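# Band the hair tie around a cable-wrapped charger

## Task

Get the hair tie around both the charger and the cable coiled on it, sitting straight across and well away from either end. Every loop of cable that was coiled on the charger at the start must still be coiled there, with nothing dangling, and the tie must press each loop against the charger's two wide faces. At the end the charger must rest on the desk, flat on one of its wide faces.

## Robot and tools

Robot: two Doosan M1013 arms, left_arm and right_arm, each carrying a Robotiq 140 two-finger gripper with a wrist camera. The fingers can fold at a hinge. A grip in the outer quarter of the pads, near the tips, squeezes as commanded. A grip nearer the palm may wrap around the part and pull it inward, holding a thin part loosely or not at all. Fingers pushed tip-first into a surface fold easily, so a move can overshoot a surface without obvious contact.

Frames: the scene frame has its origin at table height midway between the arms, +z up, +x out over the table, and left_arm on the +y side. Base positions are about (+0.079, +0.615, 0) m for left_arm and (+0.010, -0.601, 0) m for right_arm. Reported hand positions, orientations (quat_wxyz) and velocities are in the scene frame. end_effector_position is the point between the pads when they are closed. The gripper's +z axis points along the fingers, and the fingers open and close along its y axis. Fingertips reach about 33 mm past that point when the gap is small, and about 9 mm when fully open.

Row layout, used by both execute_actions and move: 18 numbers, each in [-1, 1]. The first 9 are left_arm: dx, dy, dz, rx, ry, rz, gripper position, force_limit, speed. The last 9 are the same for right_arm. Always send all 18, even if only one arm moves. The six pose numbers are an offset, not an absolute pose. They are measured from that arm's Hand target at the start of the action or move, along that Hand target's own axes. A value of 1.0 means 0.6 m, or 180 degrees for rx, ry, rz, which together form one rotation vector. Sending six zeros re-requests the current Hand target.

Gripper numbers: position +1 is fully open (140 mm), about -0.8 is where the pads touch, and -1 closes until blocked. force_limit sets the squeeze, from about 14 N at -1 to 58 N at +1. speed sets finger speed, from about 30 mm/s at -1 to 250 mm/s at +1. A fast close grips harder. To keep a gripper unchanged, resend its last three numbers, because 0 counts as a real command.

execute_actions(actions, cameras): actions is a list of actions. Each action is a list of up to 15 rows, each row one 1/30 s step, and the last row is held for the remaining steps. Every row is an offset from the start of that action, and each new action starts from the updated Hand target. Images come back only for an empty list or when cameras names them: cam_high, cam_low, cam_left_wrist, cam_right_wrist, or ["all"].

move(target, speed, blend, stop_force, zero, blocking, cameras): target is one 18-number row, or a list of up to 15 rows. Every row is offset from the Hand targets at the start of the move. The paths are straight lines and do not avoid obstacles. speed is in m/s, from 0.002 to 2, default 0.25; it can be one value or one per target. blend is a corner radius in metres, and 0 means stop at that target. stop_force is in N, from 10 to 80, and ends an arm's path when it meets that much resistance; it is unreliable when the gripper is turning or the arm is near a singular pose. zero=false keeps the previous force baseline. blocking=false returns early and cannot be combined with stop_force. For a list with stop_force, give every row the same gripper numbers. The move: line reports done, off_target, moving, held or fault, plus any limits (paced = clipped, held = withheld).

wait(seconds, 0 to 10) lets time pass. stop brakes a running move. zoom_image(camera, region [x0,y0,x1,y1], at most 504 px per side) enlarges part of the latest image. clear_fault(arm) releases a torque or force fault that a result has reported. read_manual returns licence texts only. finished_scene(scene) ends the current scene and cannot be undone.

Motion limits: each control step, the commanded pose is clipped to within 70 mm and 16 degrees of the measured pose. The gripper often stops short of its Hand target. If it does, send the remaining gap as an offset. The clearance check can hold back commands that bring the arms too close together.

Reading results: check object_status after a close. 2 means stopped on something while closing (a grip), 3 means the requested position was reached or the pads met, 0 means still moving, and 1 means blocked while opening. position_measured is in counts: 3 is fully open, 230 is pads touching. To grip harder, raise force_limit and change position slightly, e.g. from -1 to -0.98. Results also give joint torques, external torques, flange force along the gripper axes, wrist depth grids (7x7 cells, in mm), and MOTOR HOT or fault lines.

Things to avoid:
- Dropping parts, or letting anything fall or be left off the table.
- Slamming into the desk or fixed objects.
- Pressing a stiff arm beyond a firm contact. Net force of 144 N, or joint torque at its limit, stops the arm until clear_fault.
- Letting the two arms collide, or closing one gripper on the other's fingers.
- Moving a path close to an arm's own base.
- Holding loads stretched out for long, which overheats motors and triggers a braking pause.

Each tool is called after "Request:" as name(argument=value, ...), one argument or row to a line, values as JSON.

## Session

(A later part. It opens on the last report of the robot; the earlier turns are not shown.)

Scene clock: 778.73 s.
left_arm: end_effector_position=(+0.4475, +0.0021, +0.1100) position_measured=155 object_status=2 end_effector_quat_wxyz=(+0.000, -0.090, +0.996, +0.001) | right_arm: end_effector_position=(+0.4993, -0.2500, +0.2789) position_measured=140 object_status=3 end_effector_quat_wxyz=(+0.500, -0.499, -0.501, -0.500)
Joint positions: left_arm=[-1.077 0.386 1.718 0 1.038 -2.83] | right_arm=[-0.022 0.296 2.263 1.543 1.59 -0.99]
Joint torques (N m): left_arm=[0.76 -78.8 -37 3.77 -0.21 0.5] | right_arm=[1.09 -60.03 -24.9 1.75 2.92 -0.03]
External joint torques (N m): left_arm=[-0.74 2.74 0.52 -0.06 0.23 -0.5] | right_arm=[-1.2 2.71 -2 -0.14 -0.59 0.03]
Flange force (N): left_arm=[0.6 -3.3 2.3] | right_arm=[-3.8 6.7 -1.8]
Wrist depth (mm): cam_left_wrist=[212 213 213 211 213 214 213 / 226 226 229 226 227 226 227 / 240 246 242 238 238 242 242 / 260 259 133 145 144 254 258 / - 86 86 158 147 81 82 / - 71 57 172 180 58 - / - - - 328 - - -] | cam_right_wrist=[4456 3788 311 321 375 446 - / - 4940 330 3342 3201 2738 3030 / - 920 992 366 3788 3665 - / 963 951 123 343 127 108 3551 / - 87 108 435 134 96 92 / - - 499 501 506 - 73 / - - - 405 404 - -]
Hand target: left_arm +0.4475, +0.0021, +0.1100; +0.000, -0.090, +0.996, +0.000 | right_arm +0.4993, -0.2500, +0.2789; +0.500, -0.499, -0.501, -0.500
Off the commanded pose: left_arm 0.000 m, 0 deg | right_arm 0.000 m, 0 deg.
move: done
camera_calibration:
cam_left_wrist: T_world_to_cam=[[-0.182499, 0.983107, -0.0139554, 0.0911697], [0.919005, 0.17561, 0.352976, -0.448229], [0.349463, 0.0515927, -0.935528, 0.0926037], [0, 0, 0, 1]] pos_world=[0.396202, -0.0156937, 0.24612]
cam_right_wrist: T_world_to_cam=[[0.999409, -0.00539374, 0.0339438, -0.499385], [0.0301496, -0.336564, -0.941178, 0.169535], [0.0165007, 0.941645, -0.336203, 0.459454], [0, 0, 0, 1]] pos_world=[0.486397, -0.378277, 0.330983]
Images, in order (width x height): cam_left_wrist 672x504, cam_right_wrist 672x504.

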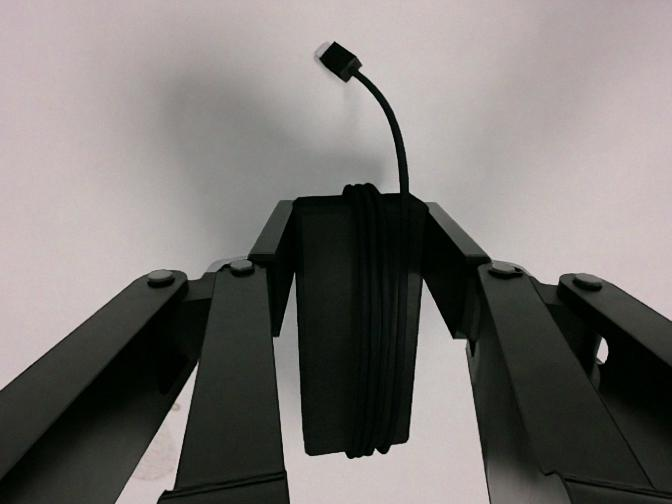

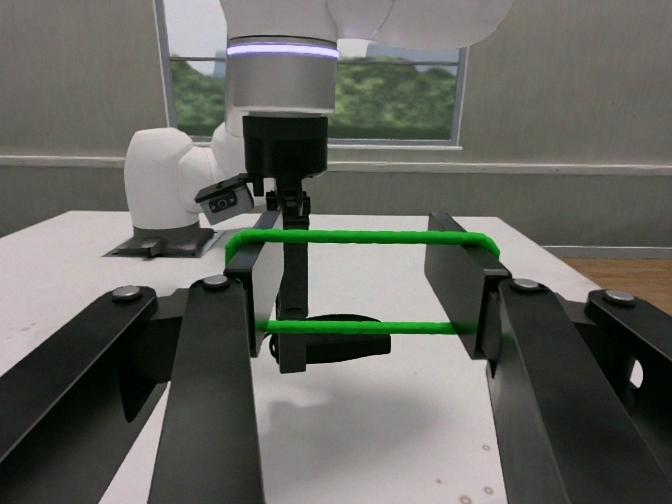

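Request:
zoom_image(
  camera="cam_left_wrist",
  region=[250, 160, 480, 480],
)

Request:
zoom_image(
  camera="cam_right_wrist",
  region=[260, 310, 400, 380],
)

Scaled by 1.575 from the camera's 672x504 image, which has a finer 960x720 frame.

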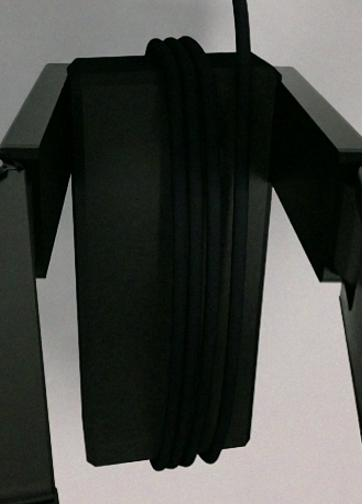

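Scaled by 3.600 from the camera's 672x504 image, which has a finer 960x720 frame.

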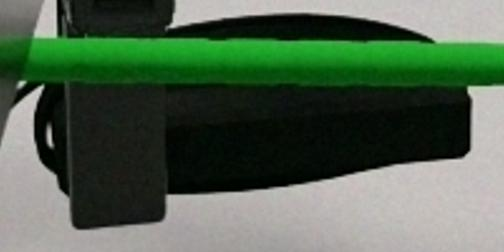

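Request:
move(
  target=[-0.0971,0.0474,-0.3163,0,0,0.5572,-1,0.5,-1, 0,0,0,0,0,0,-0.08,0.3,-1],
  speed=[0.25],
  cameras=["cam_left_wrist","cam_right_wrist"],
)

Request:
zoom_image(
  camera="cam_right_wrist",
  region=[240, 150, 440, 320],
)

Request:
zoom_image(
  camera="cam_left_wrist",
  region=[250, 160, 480, 480],
)

Scene clock: 838.07 s.
left_arm: end_effector_position=(+0.4998, +0.0404, +0.2998) position_measured=155 object_status=2 end_effector_quat_wxyz=(-0.001, +0.707, +0.708, +0.000) | right_arm: end_effector_position=(+0.4993, -0.2500, +0.2789) position_measured=140 object_status=3 end_effector_quat_wxyz=(+0.500, -0.499, -0.501, -0.500)
Joint positions: left_arm=[-0.986 0.27 1.513 0 1.36 -0.989] | right_arm=[-0.022 0.296 2.263 1.543 1.59 -0.99]
Joint torques (N m): left_arm=[0.84 -72.7 -43.14 4.26 -0.14 0.57] | right_arm=[1.18 -60.28 -25.05 1.72 2.89 -0.07]
External joint torques (N m): left_arm=[-0.84 3.33 1.71 0.02 0.18 -0.57] | right_arm=[-1.15 2.91 -1.82 -0.13 -0.56 0.07]
Flange force (N): left_arm=[-2.6 -0.6 3.2] | right_arm=[-4.1 6.7 -1.7]
Wrist depth (mm): cam_left_wrist=[386 386 381 382 384 385 384 / 407 411 411 407 405 410 407 / 436 436 437 422 425 434 436 / 472 464 120 147 144 458 460 / - 86 86 159 147 81 82 / - 70 - 172 - 58 - / - - - 595 - - -] | cam_right_wrist=[2990 3247 920 380 3071 - 2990 / - 3156 1001 3294 3551 - - / - 951 1001 322 4835 - - / 959 943 123 924 126 4288 2738 / - 87 110 635 134 95 92 / - - 479 477 507 - 73 / - - 402 423 420 - -]
Hand target: left_arm +0.4998, +0.0404, +0.2998; -0.001, +0.707, +0.708, +0.000 | right_arm +0.4993, -0.2500, +0.2789; +0.500, -0.499, -0.501, -0.500
Off the commanded pose: left_arm 0.000 m, 0 deg | right_arm 0.000 m, 0 deg.
move: done
camera_calibration:
cam_left_wrist: T_world_to_cam=[[0.999867, 0.00394408, -0.0158473, -0.485192], [0.00928138, -0.935681, 0.352725, -0.0704482], [-0.0134369, -0.352825, -0.935593, 0.447693], [0, 0, 0, 1]] pos_world=[0.491796, 0.0939538, 0.436018]
cam_right_wrist: T_world_to_cam=[[0.999409, -0.00539374, 0.0339438, -0.499385], [0.0301496, -0.336564, -0.941178, 0.169535], [0.0165007, 0.941645, -0.336203, 0.459454], [0, 0, 0, 1]] pos_world=[0.486397, -0.378277, 0.330983]
Images, in order (width x height): cam_left_wrist 672x504, cam_right_wrist 672x504.

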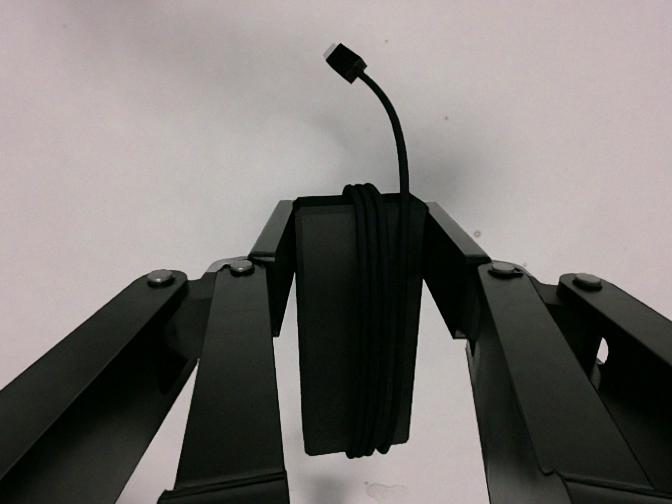

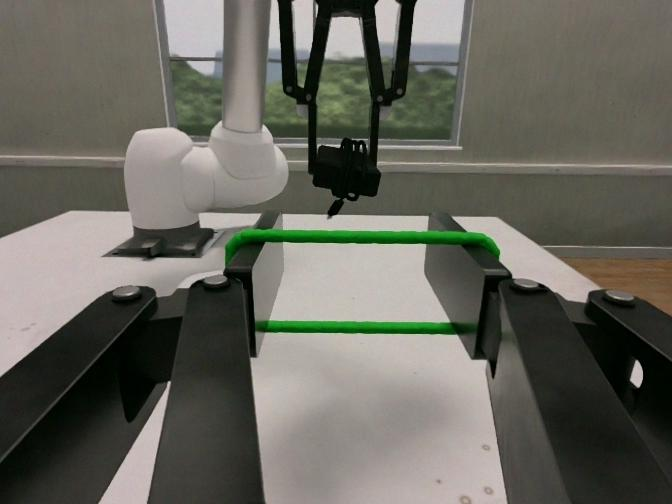

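Scaled by 2.520 from the camera's 672x504 image, which has a finer 960x720 frame.

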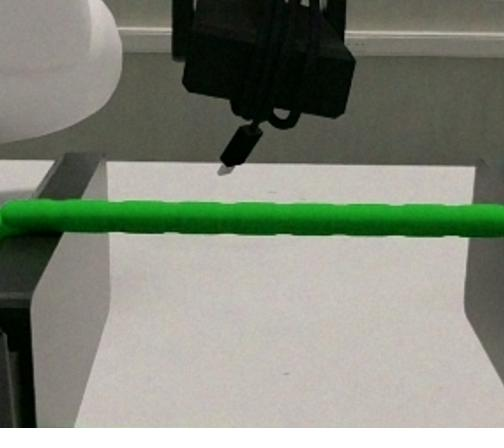

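Scaled by 1.575 from the camera's 672x504 image, which has a finer 960x720 frame.

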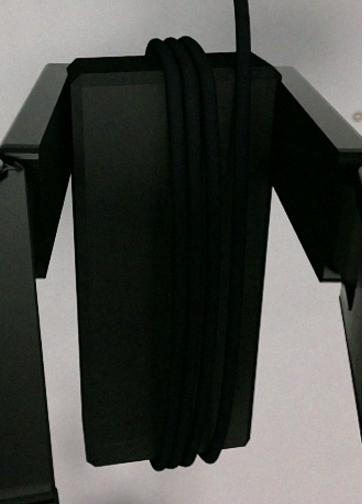

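Request:
zoom_image(
  camera="cam_right_wrist",
  region=[295, 130, 395, 220],
)

Scaled by 5.040 from the camera's 672x504 image, which has a finer 960x720 frame.

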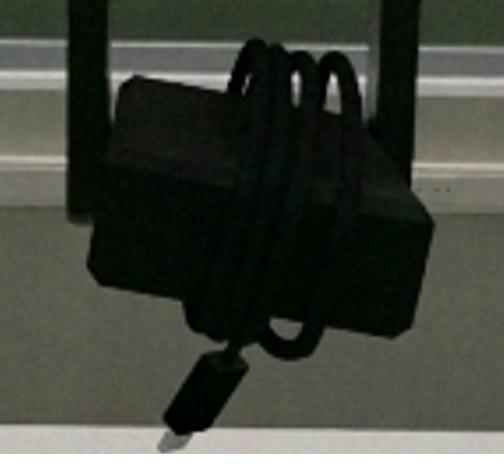

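Request:
move(
  target=[0,-0.0053,0,-0.0528,0,0,-1,0.5,-1, 0,-0.0008,0.2167,0,0,0,-0.08,0.3,-1],
  speed=[0.12],
  cameras=["cam_left_wrist","cam_right_wrist"],
)

Request:
zoom_image(
  camera="cam_right_wrist",
  region=[260, 150, 440, 290],
)

Scene clock: 917.67 s.
left_arm: end_effector_position=(+0.4967, +0.0404, +0.2998) position_measured=155 object_status=2 end_effector_quat_wxyz=(+0.058, +0.704, +0.705, +0.059) | right_arm: end_effector_position=(+0.4987, -0.1201, +0.2789) position_measured=140 object_status=3 end_effector_quat_wxyz=(+0.500, -0.499, -0.500, -0.500)
Joint positions: left_arm=[-1.058 0.221 1.584 0.152 1.26 -1.101] | right_arm=[0.238 0.32 2.224 1.759 1.445 -0.986]
Joint torques (N m): left_arm=[0.54 -67.68 -43.29 4.73 -0.39 0.45] | right_arm=[0.39 -63.04 -26.36 1.23 2.88 -0.16]
External joint torques (N m): left_arm=[-0.6 3.44 1.63 -0.12 0.21 -0.44] | right_arm=[-0.53 2.1 -1.63 -0.15 -0.55 0.16]
Flange force (N): left_arm=[-2.7 -0.7 3.2] | right_arm=[-2.2 5.5 0.9]
Wrist depth (mm): cam_left_wrist=[353 360 371 383 397 417 427 / 368 380 412 414 425 446 463 / 392 408 420 429 447 477 497 / 415 426 120 146 144 502 521 / - 86 86 158 147 81 81 / - 71 - 172 - 58 - / - - - 588 - - -] | cam_right_wrist=[2771 2470 256 265 3113 - - / 3342 3030 832 3342 3247 3392 3294 / 3726 820 881 243 3294 - 3201 / 1001 848 123 190 127 110 3392 / - 87 108 600 134 96 92 / - - 480 537 506 - 73 / - - 402 404 405 - -]
Hand target: left_arm +0.4967, +0.0404, +0.2998; +0.058, +0.704, +0.705, +0.059 | right_arm +0.4987, -0.1200, +0.2789; +0.500, -0.499, -0.501, -0.500
Off the commanded pose: left_arm 0.000 m, 0 deg | right_arm 0.000 m, 0 deg.
move: done
camera_calibration:
cam_left_wrist: T_world_to_cam=[[0.988778, 0.00373865, 0.149347, -0.525932], [-0.04919, -0.935795, 0.349096, -0.0402493], [0.141064, -0.352525, -0.925109, 0.367778], [0, 0, 0, 1]] pos_world=[0.466169, 0.0939524, 0.432833]
cam_right_wrist: T_world_to_cam=[[0.999414, -0.00533232, 0.0338165, -0.497929], [0.0300504, -0.336561, -0.941182, 0.21336], [0.0164, 0.941646, -0.336204, 0.337101], [0, 0, 0, 1]] pos_world=[0.485697, -0.248277, 0.330983]
Images, in order (width x height): cam_left_wrist 672x504, cam_right_wrist 672x504.

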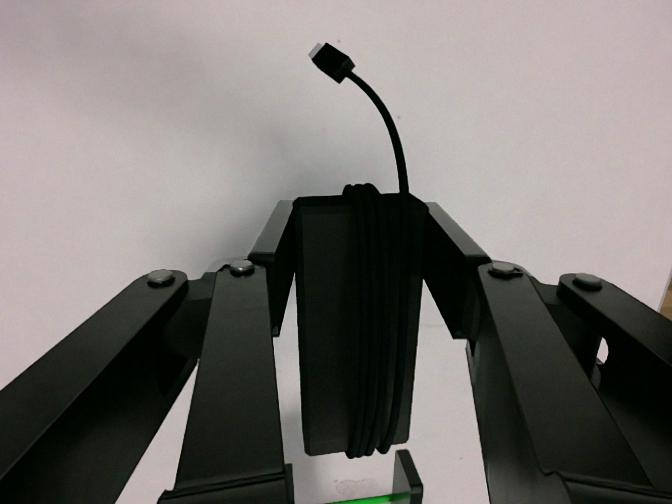

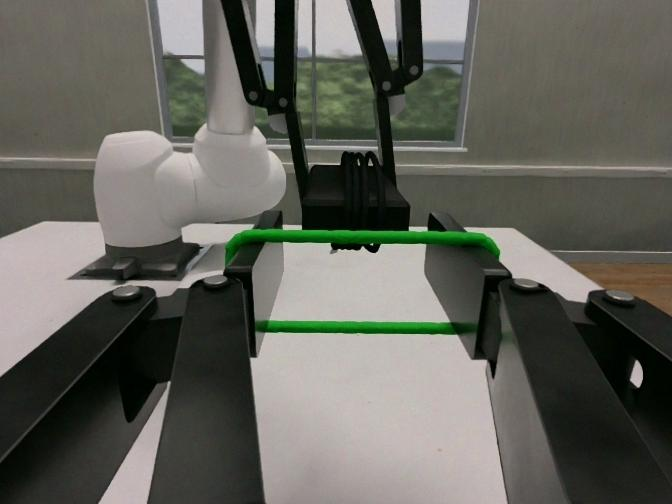

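Scaled by 2.800 from the camera's 672x504 image, which has a finer 960x720 frame.

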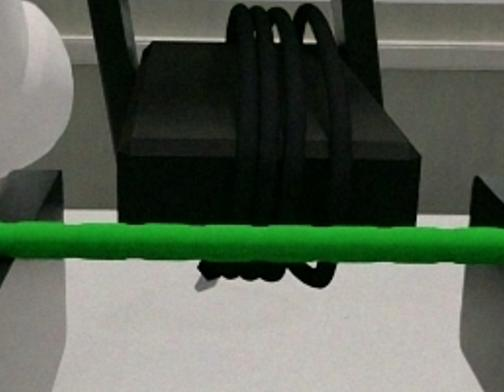

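Request:
move(
  target=[0,0,0,0,0,0,-1,0.5,-1, 0.0002,0,0.1317,0,0,0,-0.08,0.3,-1],
  speed=[0.05],
  cameras=["cam_left_wrist","cam_right_wrist"],
)

Request:
zoom_image(
  camera="cam_right_wrist",
  region=[220, 180, 500, 340],
)

Request:
zoom_image(
  camera="cam_left_wrist",
  region=[250, 280, 460, 500],
)

Scene clock: 971.07 s.
left_arm: end_effector_position=(+0.4967, +0.0404, +0.2998) position_measured=155 object_status=2 end_effector_quat_wxyz=(+0.058, +0.704, +0.705, +0.059) | right_arm: end_effector_position=(+0.4986, -0.0410, +0.2791) position_measured=140 object_status=3 end_effector_quat_wxyz=(+0.500, -0.499, -0.501, -0.500)
Joint positions: left_arm=[-1.058 0.22 1.585 0.152 1.26 -1.101] | right_arm=[0.382 0.352 2.171 1.878 1.36 -0.987]
Joint torques (N m): left_arm=[-0.69 -68.06 -45.25 4.21 -1.52 0.52] | right_arm=[3.39 -67.36 -27.23 0.7 2.67 -0.05]
External joint torques (N m): left_arm=[0.68 3.62 3.76 0.38 1.35 -0.51] | right_arm=[-3.27 2.05 -1.96 0.04 -0.33 0.05]
Flange force (N): left_arm=[1.0 -1.4 4.2] | right_arm=[-2.1 7.6 -2.7]
Wrist depth (mm): cam_left_wrist=[354 353 375 385 401 415 429 / 367 381 395 411 426 440 457 / 392 405 436 429 450 470 502 / 417 427 120 145 144 520 534 / - 86 86 158 159 81 82 / - 70 56 172 180 58 - / - - - 209 208 - -] | cam_right_wrist=[2674 - 184 3071 183 - 3342 / - 3201 195 3156 3113 - - / 738 753 797 208 2497 - - / 842 770 122 125 121 997 3788 / - 87 93 123 124 95 92 / - - 464 502 505 - 73 / - - 400 406 404 - -]
Hand target: left_arm +0.4967, +0.0404, +0.2998; +0.058, +0.704, +0.705, +0.059 | right_arm +0.4986, -0.0410, +0.2791; +0.500, -0.499, -0.501, -0.500
Off the commanded pose: left_arm 0.000 m, 0 deg | right_arm 0.000 m, 0 deg.
move: done
camera_calibration:
cam_left_wrist: T_world_to_cam=[[0.988764, 0.00377373, 0.149438, -0.525967], [-0.049189, -0.935797, 0.349092, -0.0402476], [0.141161, -0.35252, -0.925096, 0.367727], [0, 0, 0, 1]] pos_world=[0.466169, 0.0939524, 0.432833]
cam_right_wrist: T_world_to_cam=[[0.999409, -0.00539374, 0.0339438, -0.497465], [0.0301496, -0.336564, -0.941178, 0.240089], [0.0165007, 0.941645, -0.336203, 0.26273], [0, 0, 0, 1]] pos_world=[0.485597, -0.169277, 0.331183]
Images, in order (width x height): cam_left_wrist 672x504, cam_right_wrist 672x504.

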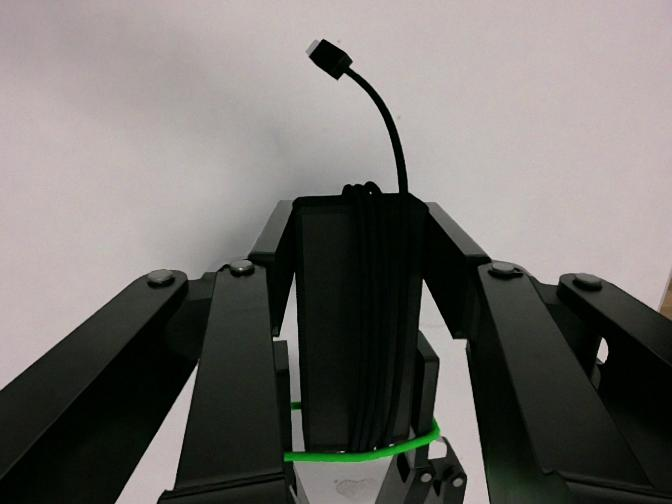

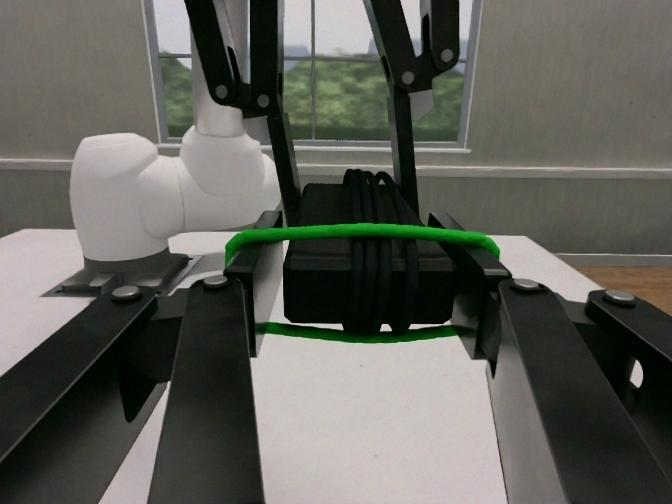

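Scaled by 1.800 from the camera's 672x504 image, which has a finer 960x720 frame.

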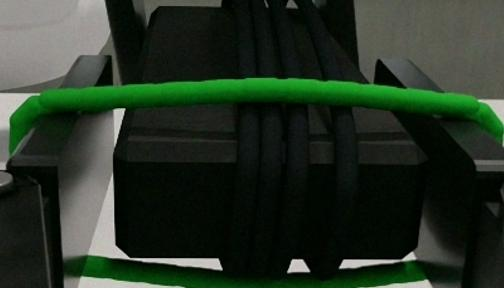

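Scaled by 2.291 from the camera's 672x504 image, which has a finer 960x720 frame.

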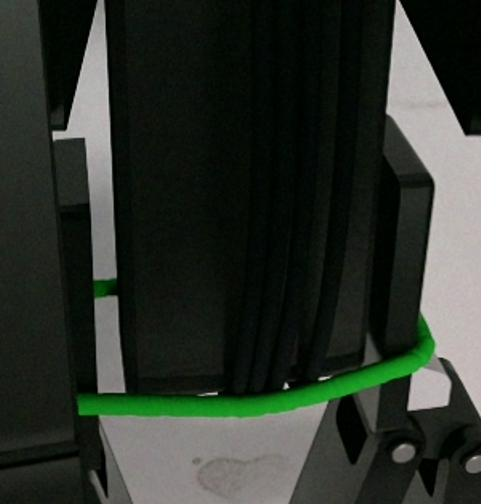

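Request:
move(
  target=[0,0,0,0,0,0,-1,0.5,-1, 0,0,0.0658,0,0,0,-0.08,0.3,-1],
  speed=[0.04],
  cameras=["cam_left_wrist","cam_right_wrist","cam_low"],
)

Request:
zoom_image(
  camera="cam_right_wrist",
  region=[220, 180, 500, 340],
)

Request:
zoom_image(
  camera="cam_left_wrist",
  region=[250, 170, 470, 470],
)

Request:
zoom_image(
  camera="cam_low",
  region=[150, 100, 260, 190],
)

Scene clock: 987.33 s.
left_arm: end_effector_position=(+0.4966, +0.0404, +0.2998) position_measured=155 object_status=2 end_effector_quat_wxyz=(+0.058, +0.704, +0.705, +0.059) | right_arm: end_effector_position=(+0.4986, -0.0016, +0.2791) position_measured=140 object_status=3 end_effector_quat_wxyz=(+0.500, -0.499, -0.501, -0.500)
Joint positions: left_arm=[-1.058 0.22 1.584 0.152 1.26 -1.101] | right_arm=[0.449 0.372 2.137 1.932 1.318 -0.986]
Joint torques (N m): left_arm=[0.56 -66.65 -47.67 5.04 -3.28 0.16] | right_arm=[6.99 -69.98 -26.43 -0.6 3.58 0.01]
External joint torques (N m): left_arm=[-0.55 1.57 5.78 -0.41 3.1 -0.16] | right_arm=[-6.97 2.26 -3.09 1.18 -1.25 -0.01]
Flange force (N): left_arm=[5.7 -6.0 2.2] | right_arm=[-1.9 11.5 -4.5]
Wrist depth (mm): cam_left_wrist=[351 360 373 389 396 419 429 / 372 382 398 407 429 441 465 / 390 404 420 429 444 475 494 / 416 - 120 147 146 505 537 / - 86 86 159 163 81 81 / - 71 56 173 179 58 - / - - - 190 199 - -] | cam_right_wrist=[2914 148 155 2951 149 3030 2914 / - - 157 3113 167 4058 - / 695 724 735 3030 166 3247 - / 753 738 117 123 123 924 3551 / - 87 87 82 82 83 92 / - - 68 84 86 - 73 / - - 403 404 404 - -]
Hand target: left_arm +0.4967, +0.0404, +0.2998; +0.058, +0.704, +0.705, +0.059 | right_arm +0.4985, -0.0015, +0.2791; +0.500, -0.499, -0.501, -0.500
Off the commanded pose: left_arm 0.000 m, 0 deg | right_arm 0.000 m, 0 deg.
move: done
camera_calibration:
cam_left_wrist: T_world_to_cam=[[0.988776, 0.00375746, 0.149356, -0.525937], [-0.049194, -0.935749, 0.349218, -0.0403036], [0.141072, -0.352646, -0.925062, 0.367765], [0, 0, 0, 1]] pos_world=[0.466169, 0.0939529, 0.432832]
cam_right_wrist: T_world_to_cam=[[0.999409, -0.00539374, 0.0339438, -0.497252], [0.0301496, -0.336564, -0.941178, 0.253383], [0.0165007, 0.941645, -0.336203, 0.225535], [0, 0, 0, 1]] pos_world=[0.485597, -0.129777, 0.331183]
Images, in order (width x height): cam_low 672x504, cam_left_wrist 672x504, cam_right_wrist 672x504.

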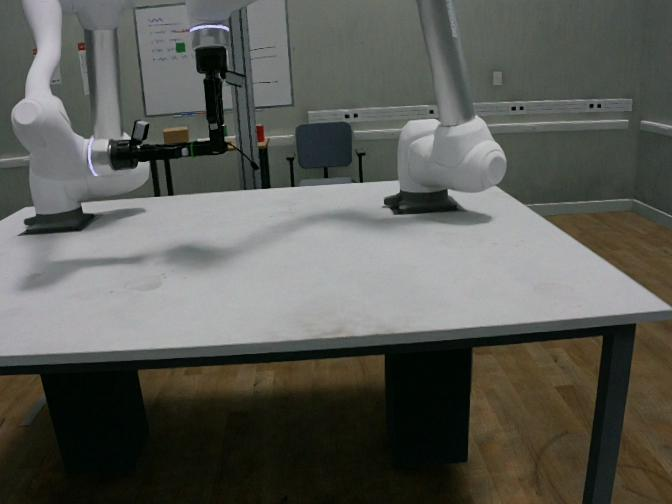

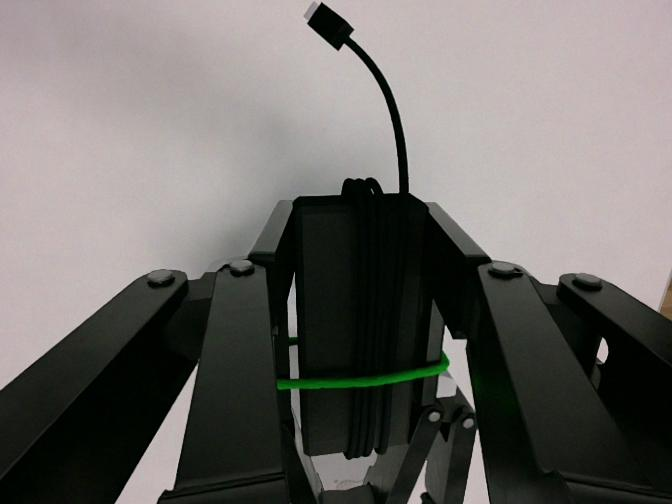

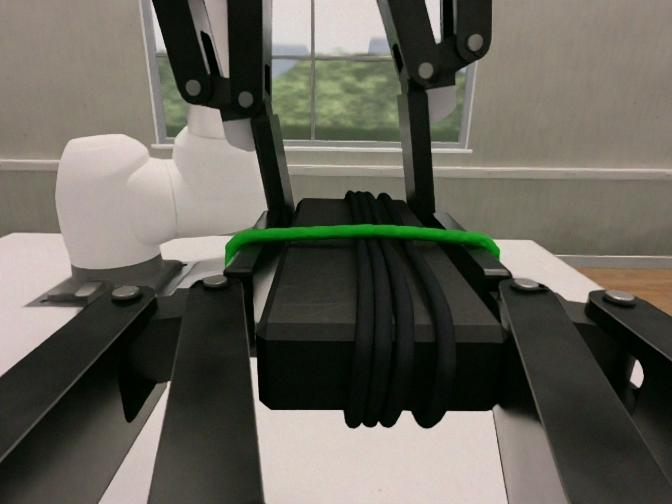

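Scaled by 1.800 from the camera's 672x504 image, which has a finer 960x720 frame.

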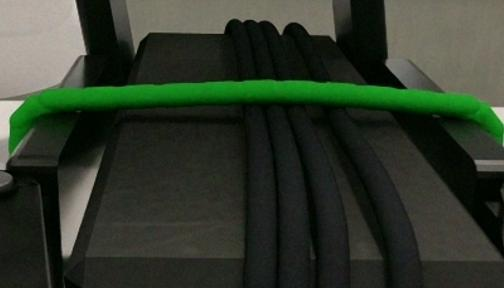

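Scaled by 1.680 from the camera's 672x504 image, which has a finer 960x720 frame.

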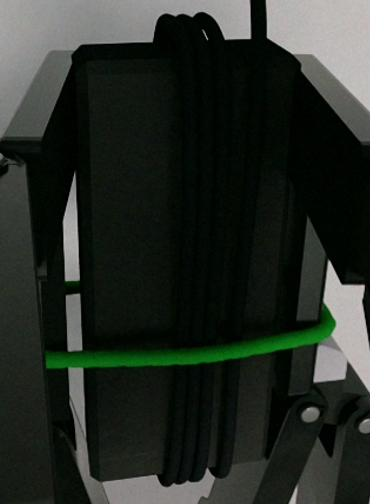

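Scaled by 4.582 from the camera's 672x504 image, which has a finer 960x720 frame.

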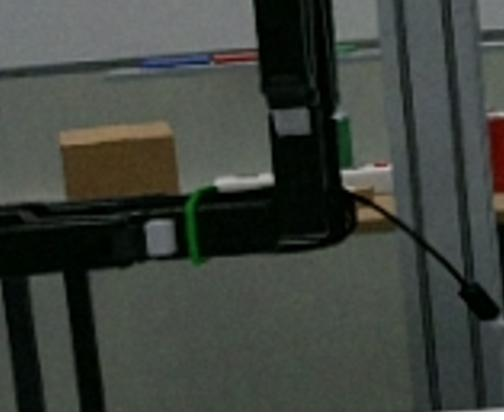

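Request:
move(
  target=[
    [0,0,0,0,0,0,-1,0.5,-1, 0,0,0,0,0,0,-1,0.3,-1],
    [0,0,0,0,0,0,0.16,0.5,-1, 0,0,0,0,0,0,-1,0.3,-1],
    [0,0,-0.2,0,0,0,0.16,0.5,-1, 0,0,0,0,0,0,-1,0.3,-1],
    [-0.0673,0.2028,-0.1692,0.0528,0,0,0.16,0.5,-1, 0,0,0,0,0,0,-1,0.3,-1],
  ],
  speed=[0.05,0.05,0.1,0.2],
  blend=[0,0,0.02,0],
  cameras=["cam_left_wrist","cam_right_wrist"],
)

Request:
zoom_image(
  camera="cam_left_wrist",
  region=[130, 40, 330, 300],
)

Request:
zoom_image(
  camera="cam_right_wrist",
  region=[220, 180, 500, 440],
)

Scene clock: 1040.27 s.
left_arm: end_effector_position=(+0.6000, +0.0000, +0.4199) position_measured=109 object_status=3 end_effector_quat_wxyz=(-0.001, +0.707, +0.708, +0.000) | right_arm: end_effector_position=(+0.4985, -0.0015, +0.2791) position_measured=154 object_status=2 end_effector_quat_wxyz=(+0.500, -0.499, -0.501, -0.500)
Joint positions: left_arm=[-0.91 0.411 1.103 0 1.628 -0.913] | right_arm=[0.449 0.372 2.137 1.932 1.318 -0.986]
Joint torques (N m): left_arm=[1.84 -85.15 -41.89 4.46 -0.17 0.53] | right_arm=[1.28 -72.03 -28.68 1.1 3.69 -0.07]
External joint torques (N m): left_arm=[-1.86 0.68 -0.63 -0.06 0.2 -0.53] | right_arm=[-1.22 4.53 -0.77 -0.52 -1.36 0.07]
Flange force (N): left_arm=[-4.1 -0.4 -1.7] | right_arm=[-5.3 6.9 1.9]
Wrist depth (mm): cam_left_wrist=[494 494 465 474 490 495 489 / 528 520 250 525 525 529 529 / 555 267 265 - 553 559 564 / - 276 133 596 580 136 1627 / - 86 297 635 641 88 82 / - - 315 675 649 - - / - - 332 733 - - -] | cam_right_wrist=[2674 2990 689 2951 2951 - - / 3607 3071 3071 3247 3113 3726 - / 689 717 823 3071 - 2990 3665 / 668 748 117 123 123 - 3342 / - 90 87 82 83 83 92 / - - 68 85 86 - 72 / - - - 402 404 - -]
Hand target: left_arm +0.6001, +0.0000, +0.4199; -0.001, +0.707, +0.708, +0.000 | right_arm +0.4985, -0.0015, +0.2791; +0.500, -0.499, -0.501, -0.500
Off the commanded pose: left_arm 0.000 m, 0 deg | right_arm 0.000 m, 0 deg.
move: done
camera_calibration:
cam_left_wrist: T_world_to_cam=[[0.999868, 0.00385062, -0.0158118, -0.583331], [0.0091814, -0.935682, 0.352725, -0.151389], [-0.0134366, -0.352823, -0.935593, 0.547186], [0, 0, 0, 1]] pos_world=[0.591996, 0.0536537, 0.556118]
cam_right_wrist: T_world_to_cam=[[0.999411, -0.00529938, 0.0339108, -0.497229], [0.0301504, -0.336561, -0.941179, 0.253383], [0.0164007, 0.941647, -0.336203, 0.225585], [0, 0, 0, 1]] pos_world=[0.485597, -0.129777, 0.331183]
Images, in order (width x height): cam_left_wrist 672x504, cam_right_wrist 672x504.

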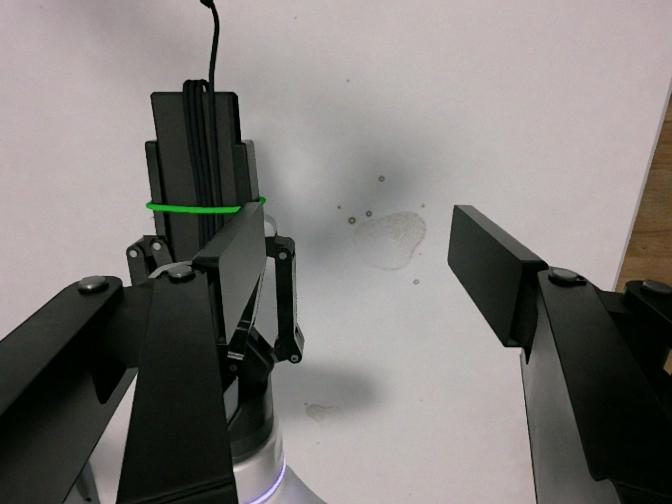

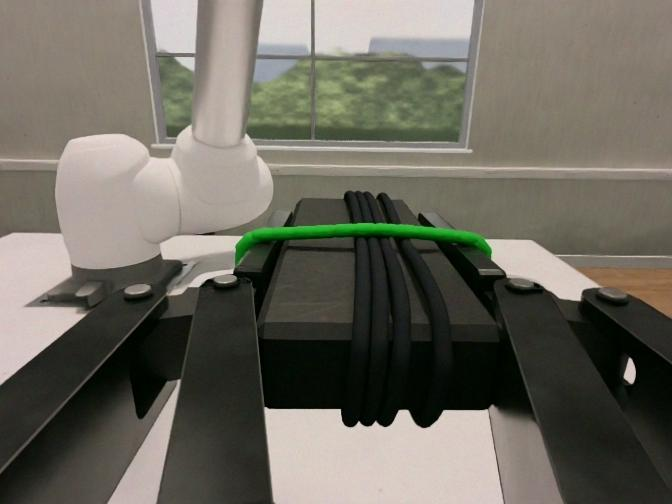

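Scaled by 1.938 from the camera's 672x504 image, which has a finer 960x720 frame.

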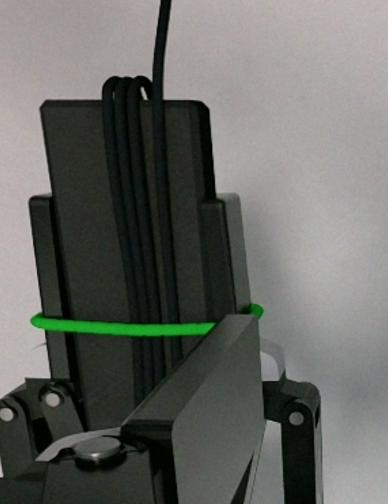

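Scaled by 1.800 from the camera's 672x504 image, which has a finer 960x720 frame.

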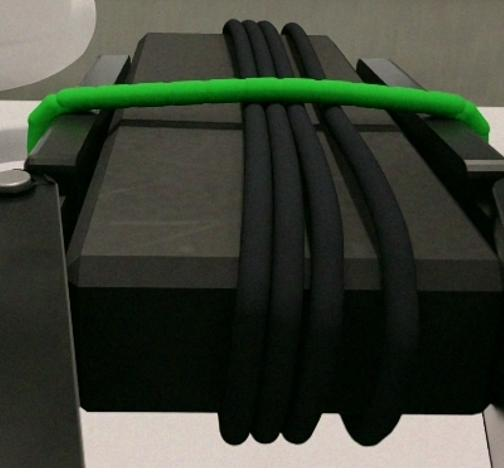

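Request:
move(
  target=[
    [0.0673,-0.1675,0.0332,0,0,0,0.16,0.5,-1, 0,0,0,0,0,0,-1,0.3,-1],
    [0.0673,-0.1675,0.2002,0,0,0,0.16,0.5,-1, 0,0,0,0,0,0,-1,0.3,-1],
    [0.0673,-0.1675,0.2002,0,0,0,-1,0.5,-1, 0,0,0,0,0,0,-1,0.3,-1],
  ],
  speed=[0.2,0.1,0.05],
  blend=[0.02,0,0],
  cameras=["cam_left_wrist"],
)

Scene clock: 1356.70 s.
left_arm: end_effector_position=(+0.4994, +0.0404, +0.2999) position_measured=155 object_status=0 end_effector_quat_wxyz=(-0.001, +0.707, +0.708, +0.000) | right_arm: end_effector_position=(+0.4986, -0.0015, +0.2791) position_measured=154 object_status=2 end_effector_quat_wxyz=(+0.500, -0.499, -0.501, -0.500)
Joint positions: left_arm=[-0.987 0.27 1.513 0 1.36 -0.99] | right_arm=[0.449 0.372 2.137 1.932 1.318 -0.986]
Joint torques (N m): left_arm=[-2.37 -63.17 -46.85 3.13 -6.93 0.12] | right_arm=[13.73 -77.16 -32.76 0.27 7.35 -0.14]
External joint torques (N m): left_arm=[2.35 -6.11 5.34 1.16 6.95 -0.12] | right_arm=[-14.08 9.59 3.17 0.36 -5.02 0.13]
Flange force (N): left_arm=[15.7 -7.6 -6.7] | right_arm=[-12.6 13.8 -15.0]
Wrist depth (mm): cam_left_wrist=[383 385 383 387 376 382 382 / 415 409 409 408 410 407 405 / 437 436 437 424 427 439 435 / 472 460 107 149 147 457 473 / - 86 86 162 160 82 82 / - 75 56 170 170 57 - / - - - 199 192 - -] | cam_right_wrist=[- - 149 2990 151 151 - / 3201 3342 719 3030 157 2738 - / 3201 717 765 3247 3201 2951 - / 695 745 117 123 120 - 3294 / - 90 87 82 83 84 92 / - - 68 85 86 - 72 / - - - 402 404 - -]
Hand target: left_arm +0.4994, +0.0404, +0.2999; -0.001, +0.707, +0.708, +0.000 | right_arm +0.4985, -0.0015, +0.2791; +0.500, -0.499, -0.501, -0.500
Off the commanded pose: left_arm 0.000 m, 0 deg | right_arm 0.000 m, 0 deg.
move: done
camera_calibration:
cam_left_wrist: T_world_to_cam=[[0.999868, 0.00385254, -0.0158116, -0.484698], [0.00918187, -0.935715, 0.352637, -0.0703892], [-0.0134366, -0.352736, -0.935626, 0.447786], [0, 0, 0, 1]] pos_world=[0.491296, 0.0939533, 0.436119]
Images, in order (width x height): cam_left_wrist 672x504.

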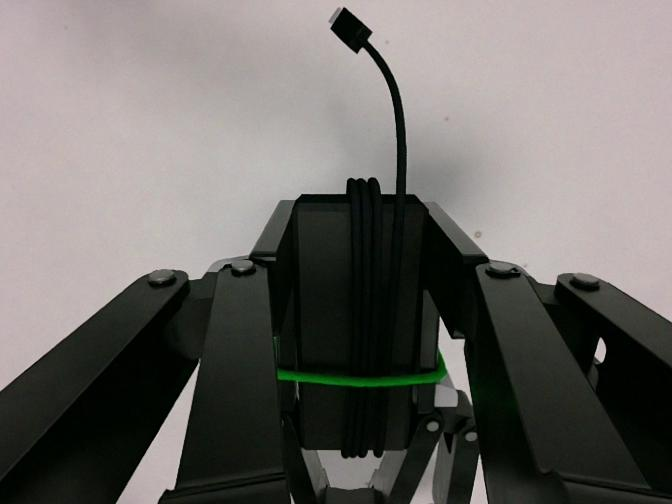

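Request:
move(
  target=[
    [0,0,0,0,0,0,-1,0.5,-1, 0,0,0,0,0,0,-0.12,0.3,-1],
    [0,0,0,0,0,0,-1,0.5,-1, 0,0,-0.0478,0,0,0,-0.12,0.3,-1],
  ],
  speed=[0.05,0.03],
  cameras=["cam_left_wrist","cam_right_wrist"],
)

Request:
zoom_image(
  camera="cam_left_wrist",
  region=[250, 170, 480, 480],
)

Request:
zoom_image(
  camera="cam_right_wrist",
  region=[220, 180, 500, 400],
)

Scene clock: 1370.87 s.
left_arm: end_effector_position=(+0.4994, +0.0404, +0.2999) position_measured=155 object_status=2 end_effector_quat_wxyz=(-0.001, +0.707, +0.708, +0.000) | right_arm: end_effector_position=(+0.4986, -0.0302, +0.2791) position_measured=144 object_status=3 end_effector_quat_wxyz=(+0.500, -0.499, -0.501, -0.500)
Joint positions: left_arm=[-0.987 0.27 1.513 0 1.36 -0.99] | right_arm=[0.401 0.358 2.162 1.893 1.348 -0.987]
Joint torques (N m): left_arm=[1.3 -73.13 -42.89 4.46 0.15 0.5] | right_arm=[0.92 -68.66 -26.81 0.77 2.72 -0.06]
External joint torques (N m): left_arm=[-1.32 4.04 1.59 -0.19 -0.11 -0.5] | right_arm=[-0.94 3.13 -2.24 -0.07 -0.4 0.06]
Flange force (N): left_arm=[-3.9 -0.3 3.8] | right_arm=[-3.6 7.7 2.1]
Wrist depth (mm): cam_left_wrist=[385 386 384 381 387 384 381 / 414 410 411 416 - 404 406 / 439 436 436 424 428 430 429 / 465 462 117 151 146 460 466 / - 86 86 161 156 81 81 / - 74 57 175 176 57 - / - - - 198 197 - -] | cam_right_wrist=[3113 2914 174 2877 176 - - / - 3113 182 3156 186 3443 - / 719 733 - 204 205 4132 4058 / 770 763 117 124 115 1154 3551 / - 91 94 110 110 78 92 / - - 457 503 507 - 74 / - - - 402 - - -]
Hand target: left_arm +0.4994, +0.0404, +0.2999; -0.001, +0.707, +0.708, +0.000 | right_arm +0.4986, -0.0302, +0.2791; +0.500, -0.499, -0.501, -0.500
Off the commanded pose: left_arm 0.000 m, 0 deg | right_arm 0.000 m, 0 deg.
move: done
camera_calibration:
cam_left_wrist: T_world_to_cam=[[0.999867, 0.00394453, -0.0158475, -0.48469], [0.00928186, -0.935681, 0.352725, -0.0704791], [-0.0134369, -0.352825, -0.935593, 0.44778], [0, 0, 0, 1]] pos_world=[0.491296, 0.0939538, 0.436118]
cam_right_wrist: T_world_to_cam=[[0.999409, -0.00539374, 0.0339438, -0.497407], [0.0301496, -0.336564, -0.941178, 0.243724], [0.0165007, 0.941645, -0.336203, 0.25256], [0, 0, 0, 1]] pos_world=[0.485597, -0.158477, 0.331183]
Images, in order (width x height): cam_left_wrist 672x504, cam_right_wrist 672x504.

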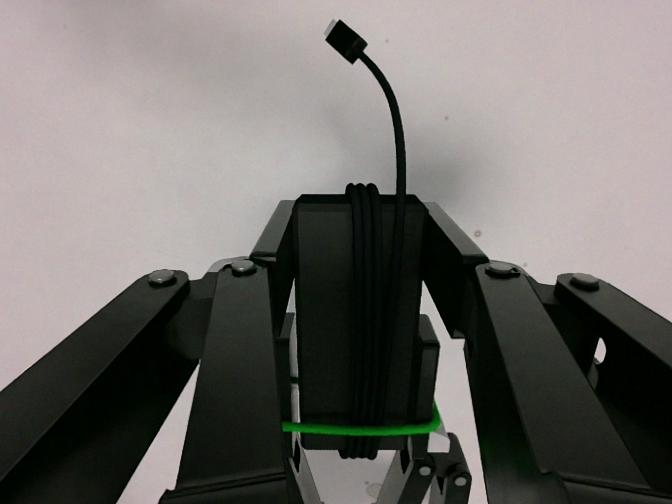

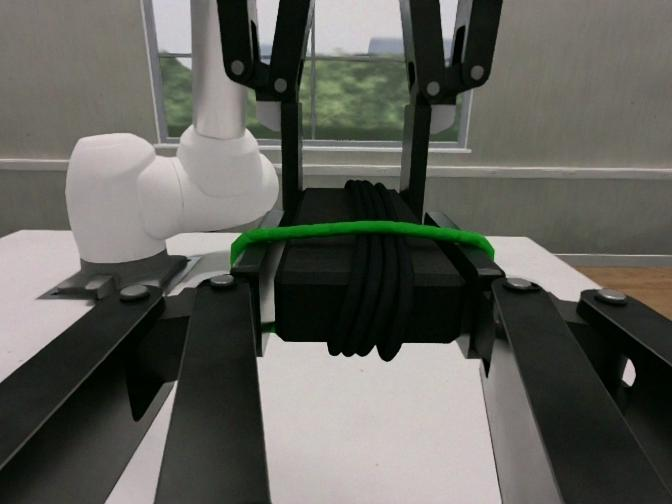

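Scaled by 1.626 from the camera's 672x504 image, which has a finer 960x720 frame.

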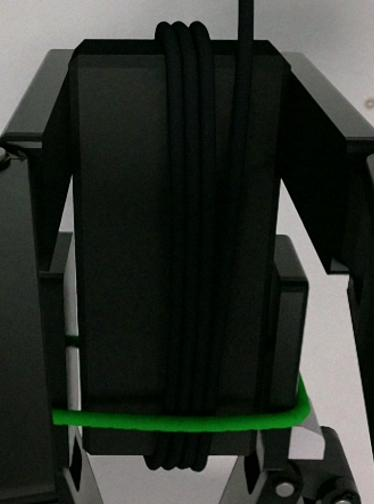

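Scaled by 1.800 from the camera's 672x504 image, which has a finer 960x720 frame.

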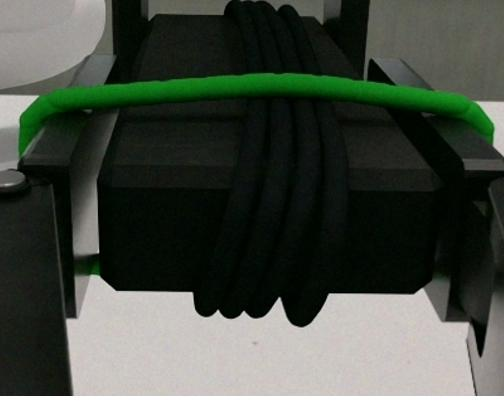

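Request:
move(
  target=[
    [0,0,0,0,0,0,-1,0.5,-1, 0,0,0,0,0,0,-1,0.3,-1],
    [0,0,0,0,0,0,0.16,0.5,-1, 0,0,0,0,0,0,-1,0.3,-1],
    [0,0,-0.1167,0,0,0,0.16,0.5,-1, 0,0,0,0,0,0,-1,0.3,-1],
    [-0.1205,0.0802,-0.1333,0,0,0.5,-0.45,0.5,-0.5, 0,0,0,0,0,0,-1,0.3,-1],
  ],
  speed=[0.05,0.05,0.1,0.45],
  blend=[0,0,0.01,0],
  cameras=["cam_left_wrist","cam_right_wrist"],
)

Request:
zoom_image(
  camera="cam_left_wrist",
  region=[200, 150, 480, 480],
)

Scene clock: 1433.40 s.
left_arm: end_effector_position=(+0.5477, -0.0319, +0.3797) position_measured=186 object_status=0 end_effector_quat_wxyz=(+0.000, +1.000, +0.001, +0.000) | right_arm: end_effector_position=(+0.4986, -0.0302, +0.2791) position_measured=155 object_status=2 end_effector_quat_wxyz=(+0.500, -0.499, -0.501, -0.500)
Joint positions: left_arm=[-0.986 0.397 1.195 0 1.551 0.582] | right_arm=[0.401 0.358 2.162 1.893 1.348 -0.987]
Joint torques (N m): left_arm=[0.26 -84.37 -42.66 4.43 -0.21 0.51] | right_arm=[1.01 -70.04 -28.4 1.34 3.66 -0.07]
External joint torques (N m): left_arm=[-0.15 0.86 -0.01 -0.01 0.19 -0.51] | right_arm=[-1.08 4.31 -0.73 -0.63 -1.33 0.07]
Flange force (N): left_arm=[0.3 1.8 -0.3] | right_arm=[-5.2 6.7 1.4]
Wrist depth (mm): cam_left_wrist=[459 457 465 461 455 449 452 / 487 485 478 479 480 511 479 / 512 522 521 517 508 235 498 / 561 537 101 233 170 232 231 / 585 75 84 253 - 87 76 / - - - - - 63 70 / - 63 - - - - -] | cam_right_wrist=[- 4208 687 2951 3071 104 99 / - 3443 770 3607 3113 3030 2643 / 743 745 789 3201 3294 - 2877 / 832 776 113 124 115 931 3607 / - 91 94 111 110 92 92 / - - 68 493 507 - 72 / - - - 403 404 - 72]
Hand target: left_arm +0.5477, -0.0319, +0.3797; +0.000, +1.000, +0.001, +0.000 | right_arm +0.4986, -0.0302, +0.2791; +0.500, -0.499, -0.501, -0.500
Off the commanded pose: left_arm 0.000 m, 0 deg | right_arm 0.000 m, 0 deg.
move: done
camera_calibration:
cam_left_wrist: T_world_to_cam=[[0.00388124, -0.999865, -0.0159474, -0.0179008], [-0.935077, -0.00928102, 0.354322, 0.379484], [-0.354422, 0.0135369, -0.934987, 0.695902], [0, 0, 0, 1]] pos_world=[0.60156, -0.0237968, 0.515915]
cam_right_wrist: T_world_to_cam=[[0.999409, -0.00539374, 0.0339438, -0.497407], [0.0301496, -0.336564, -0.941178, 0.243724], [0.0165007, 0.941645, -0.336203, 0.25256], [0, 0, 0, 1]] pos_world=[0.485597, -0.158477, 0.331183]
Images, in order (width x height): cam_left_wrist 672x504, cam_right_wrist 672x504.

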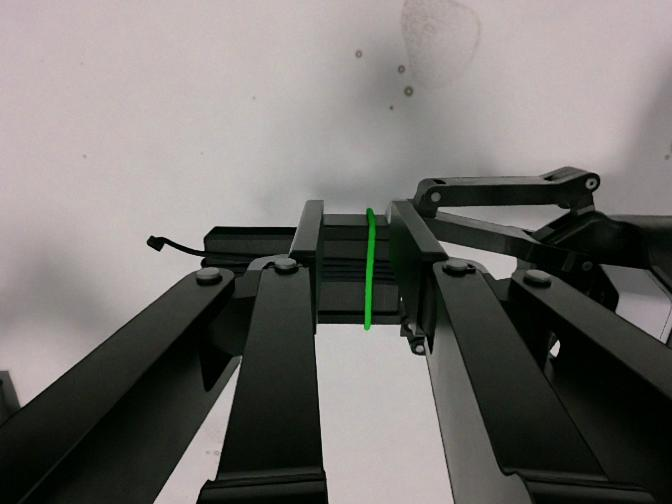

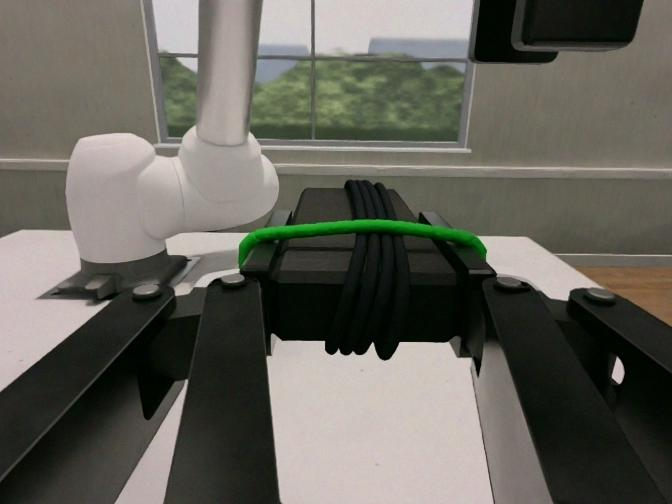

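Scaled by 1.527 from the camera's 672x504 image, which has a finer 960x720 frame.

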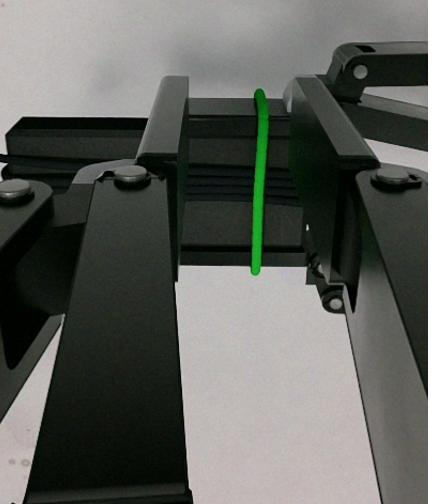

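Request:
move(
  target=[
    [0,0,0.09,0,0,0,-0.45,0.5,-0.5, 0,0,0,0,0,0,-1,0.3,-1],
  ],
  speed=[0.08],
  cameras=["cam_left_wrist"],
)

Request:
zoom_image(
  camera="cam_left_wrist",
  region=[250, 130, 500, 330],
)

Scene clock: 1454.23 s.
left_arm: end_effector_position=(+0.5477, -0.0319, +0.3258) position_measured=186 object_status=3 end_effector_quat_wxyz=(+0.000, +1.000, +0.001, +0.000) | right_arm: end_effector_position=(+0.4986, -0.0302, +0.2791) position_measured=155 object_status=2 end_effector_quat_wxyz=(+0.500, -0.499, -0.501, -0.500)
Joint positions: left_arm=[-0.986 0.403 1.283 0 1.456 0.582] | right_arm=[0.401 0.358 2.162 1.893 1.348 -0.987]
Joint torques (N m): left_arm=[0.85 -85.02 -42.35 4.34 -0.13 0.5] | right_arm=[0.49 -70.33 -28.43 1.33 3.69 -0.01]
External joint torques (N m): left_arm=[-0.82 1.99 0.31 0.01 0.11 -0.5] | right_arm=[-0.51 4.44 -0.79 -0.62 -1.35 0.01]
Flange force (N): left_arm=[0.2 3.1 0.7] | right_arm=[-5.5 6.5 2.5]
Wrist depth (mm): cam_left_wrist=[407 412 408 407 407 404 402 / 435 431 436 427 430 438 433 / 462 456 461 472 452 453 446 / 506 478 103 178 137 184 182 / 529 75 85 187 87 87 76 / - - - 582 - 63 70 / - 63 - 630 - - -] | cam_right_wrist=[- 2990 691 3030 2877 99 97 / 2705 2914 - 3156 - 104 3294 / 748 740 797 3607 151 110 - / 748 758 117 124 115 115 3551 / - 91 94 111 111 92 92 / - - 68 527 505 - 72 / - - - 385 406 - 72]
Hand target: left_arm +0.5477, -0.0319, +0.3257; +0.000, +1.000, +0.001, +0.000 | right_arm +0.4986, -0.0302, +0.2791; +0.500, -0.499, -0.501, -0.500
Off the commanded pose: left_arm 0.000 m, 0 deg | right_arm 0.000 m, 0 deg.
move: done
camera_calibration:
cam_left_wrist: T_world_to_cam=[[0.00388067, -0.999865, -0.0159476, -0.0187612], [-0.935065, -0.00928103, 0.354355, 0.398501], [-0.354456, 0.0135369, -0.934975, 0.645392], [0, 0, 0, 1]] pos_world=[0.60146, -0.0237968, 0.461915]
Images, in order (width x height): cam_left_wrist 672x504.

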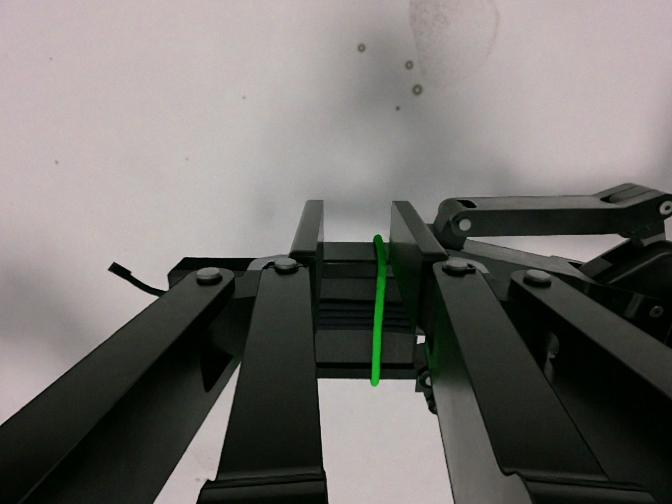

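Scaled by 2.016 from the camera's 672x504 image, which has a finer 960x720 frame.

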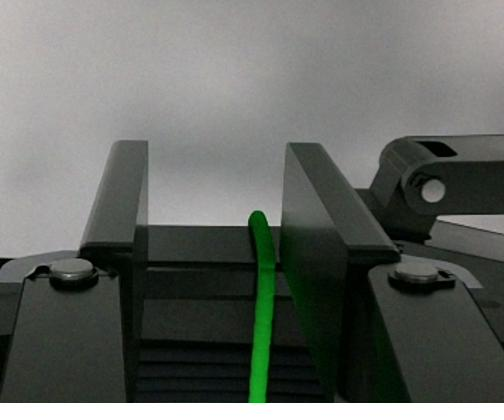

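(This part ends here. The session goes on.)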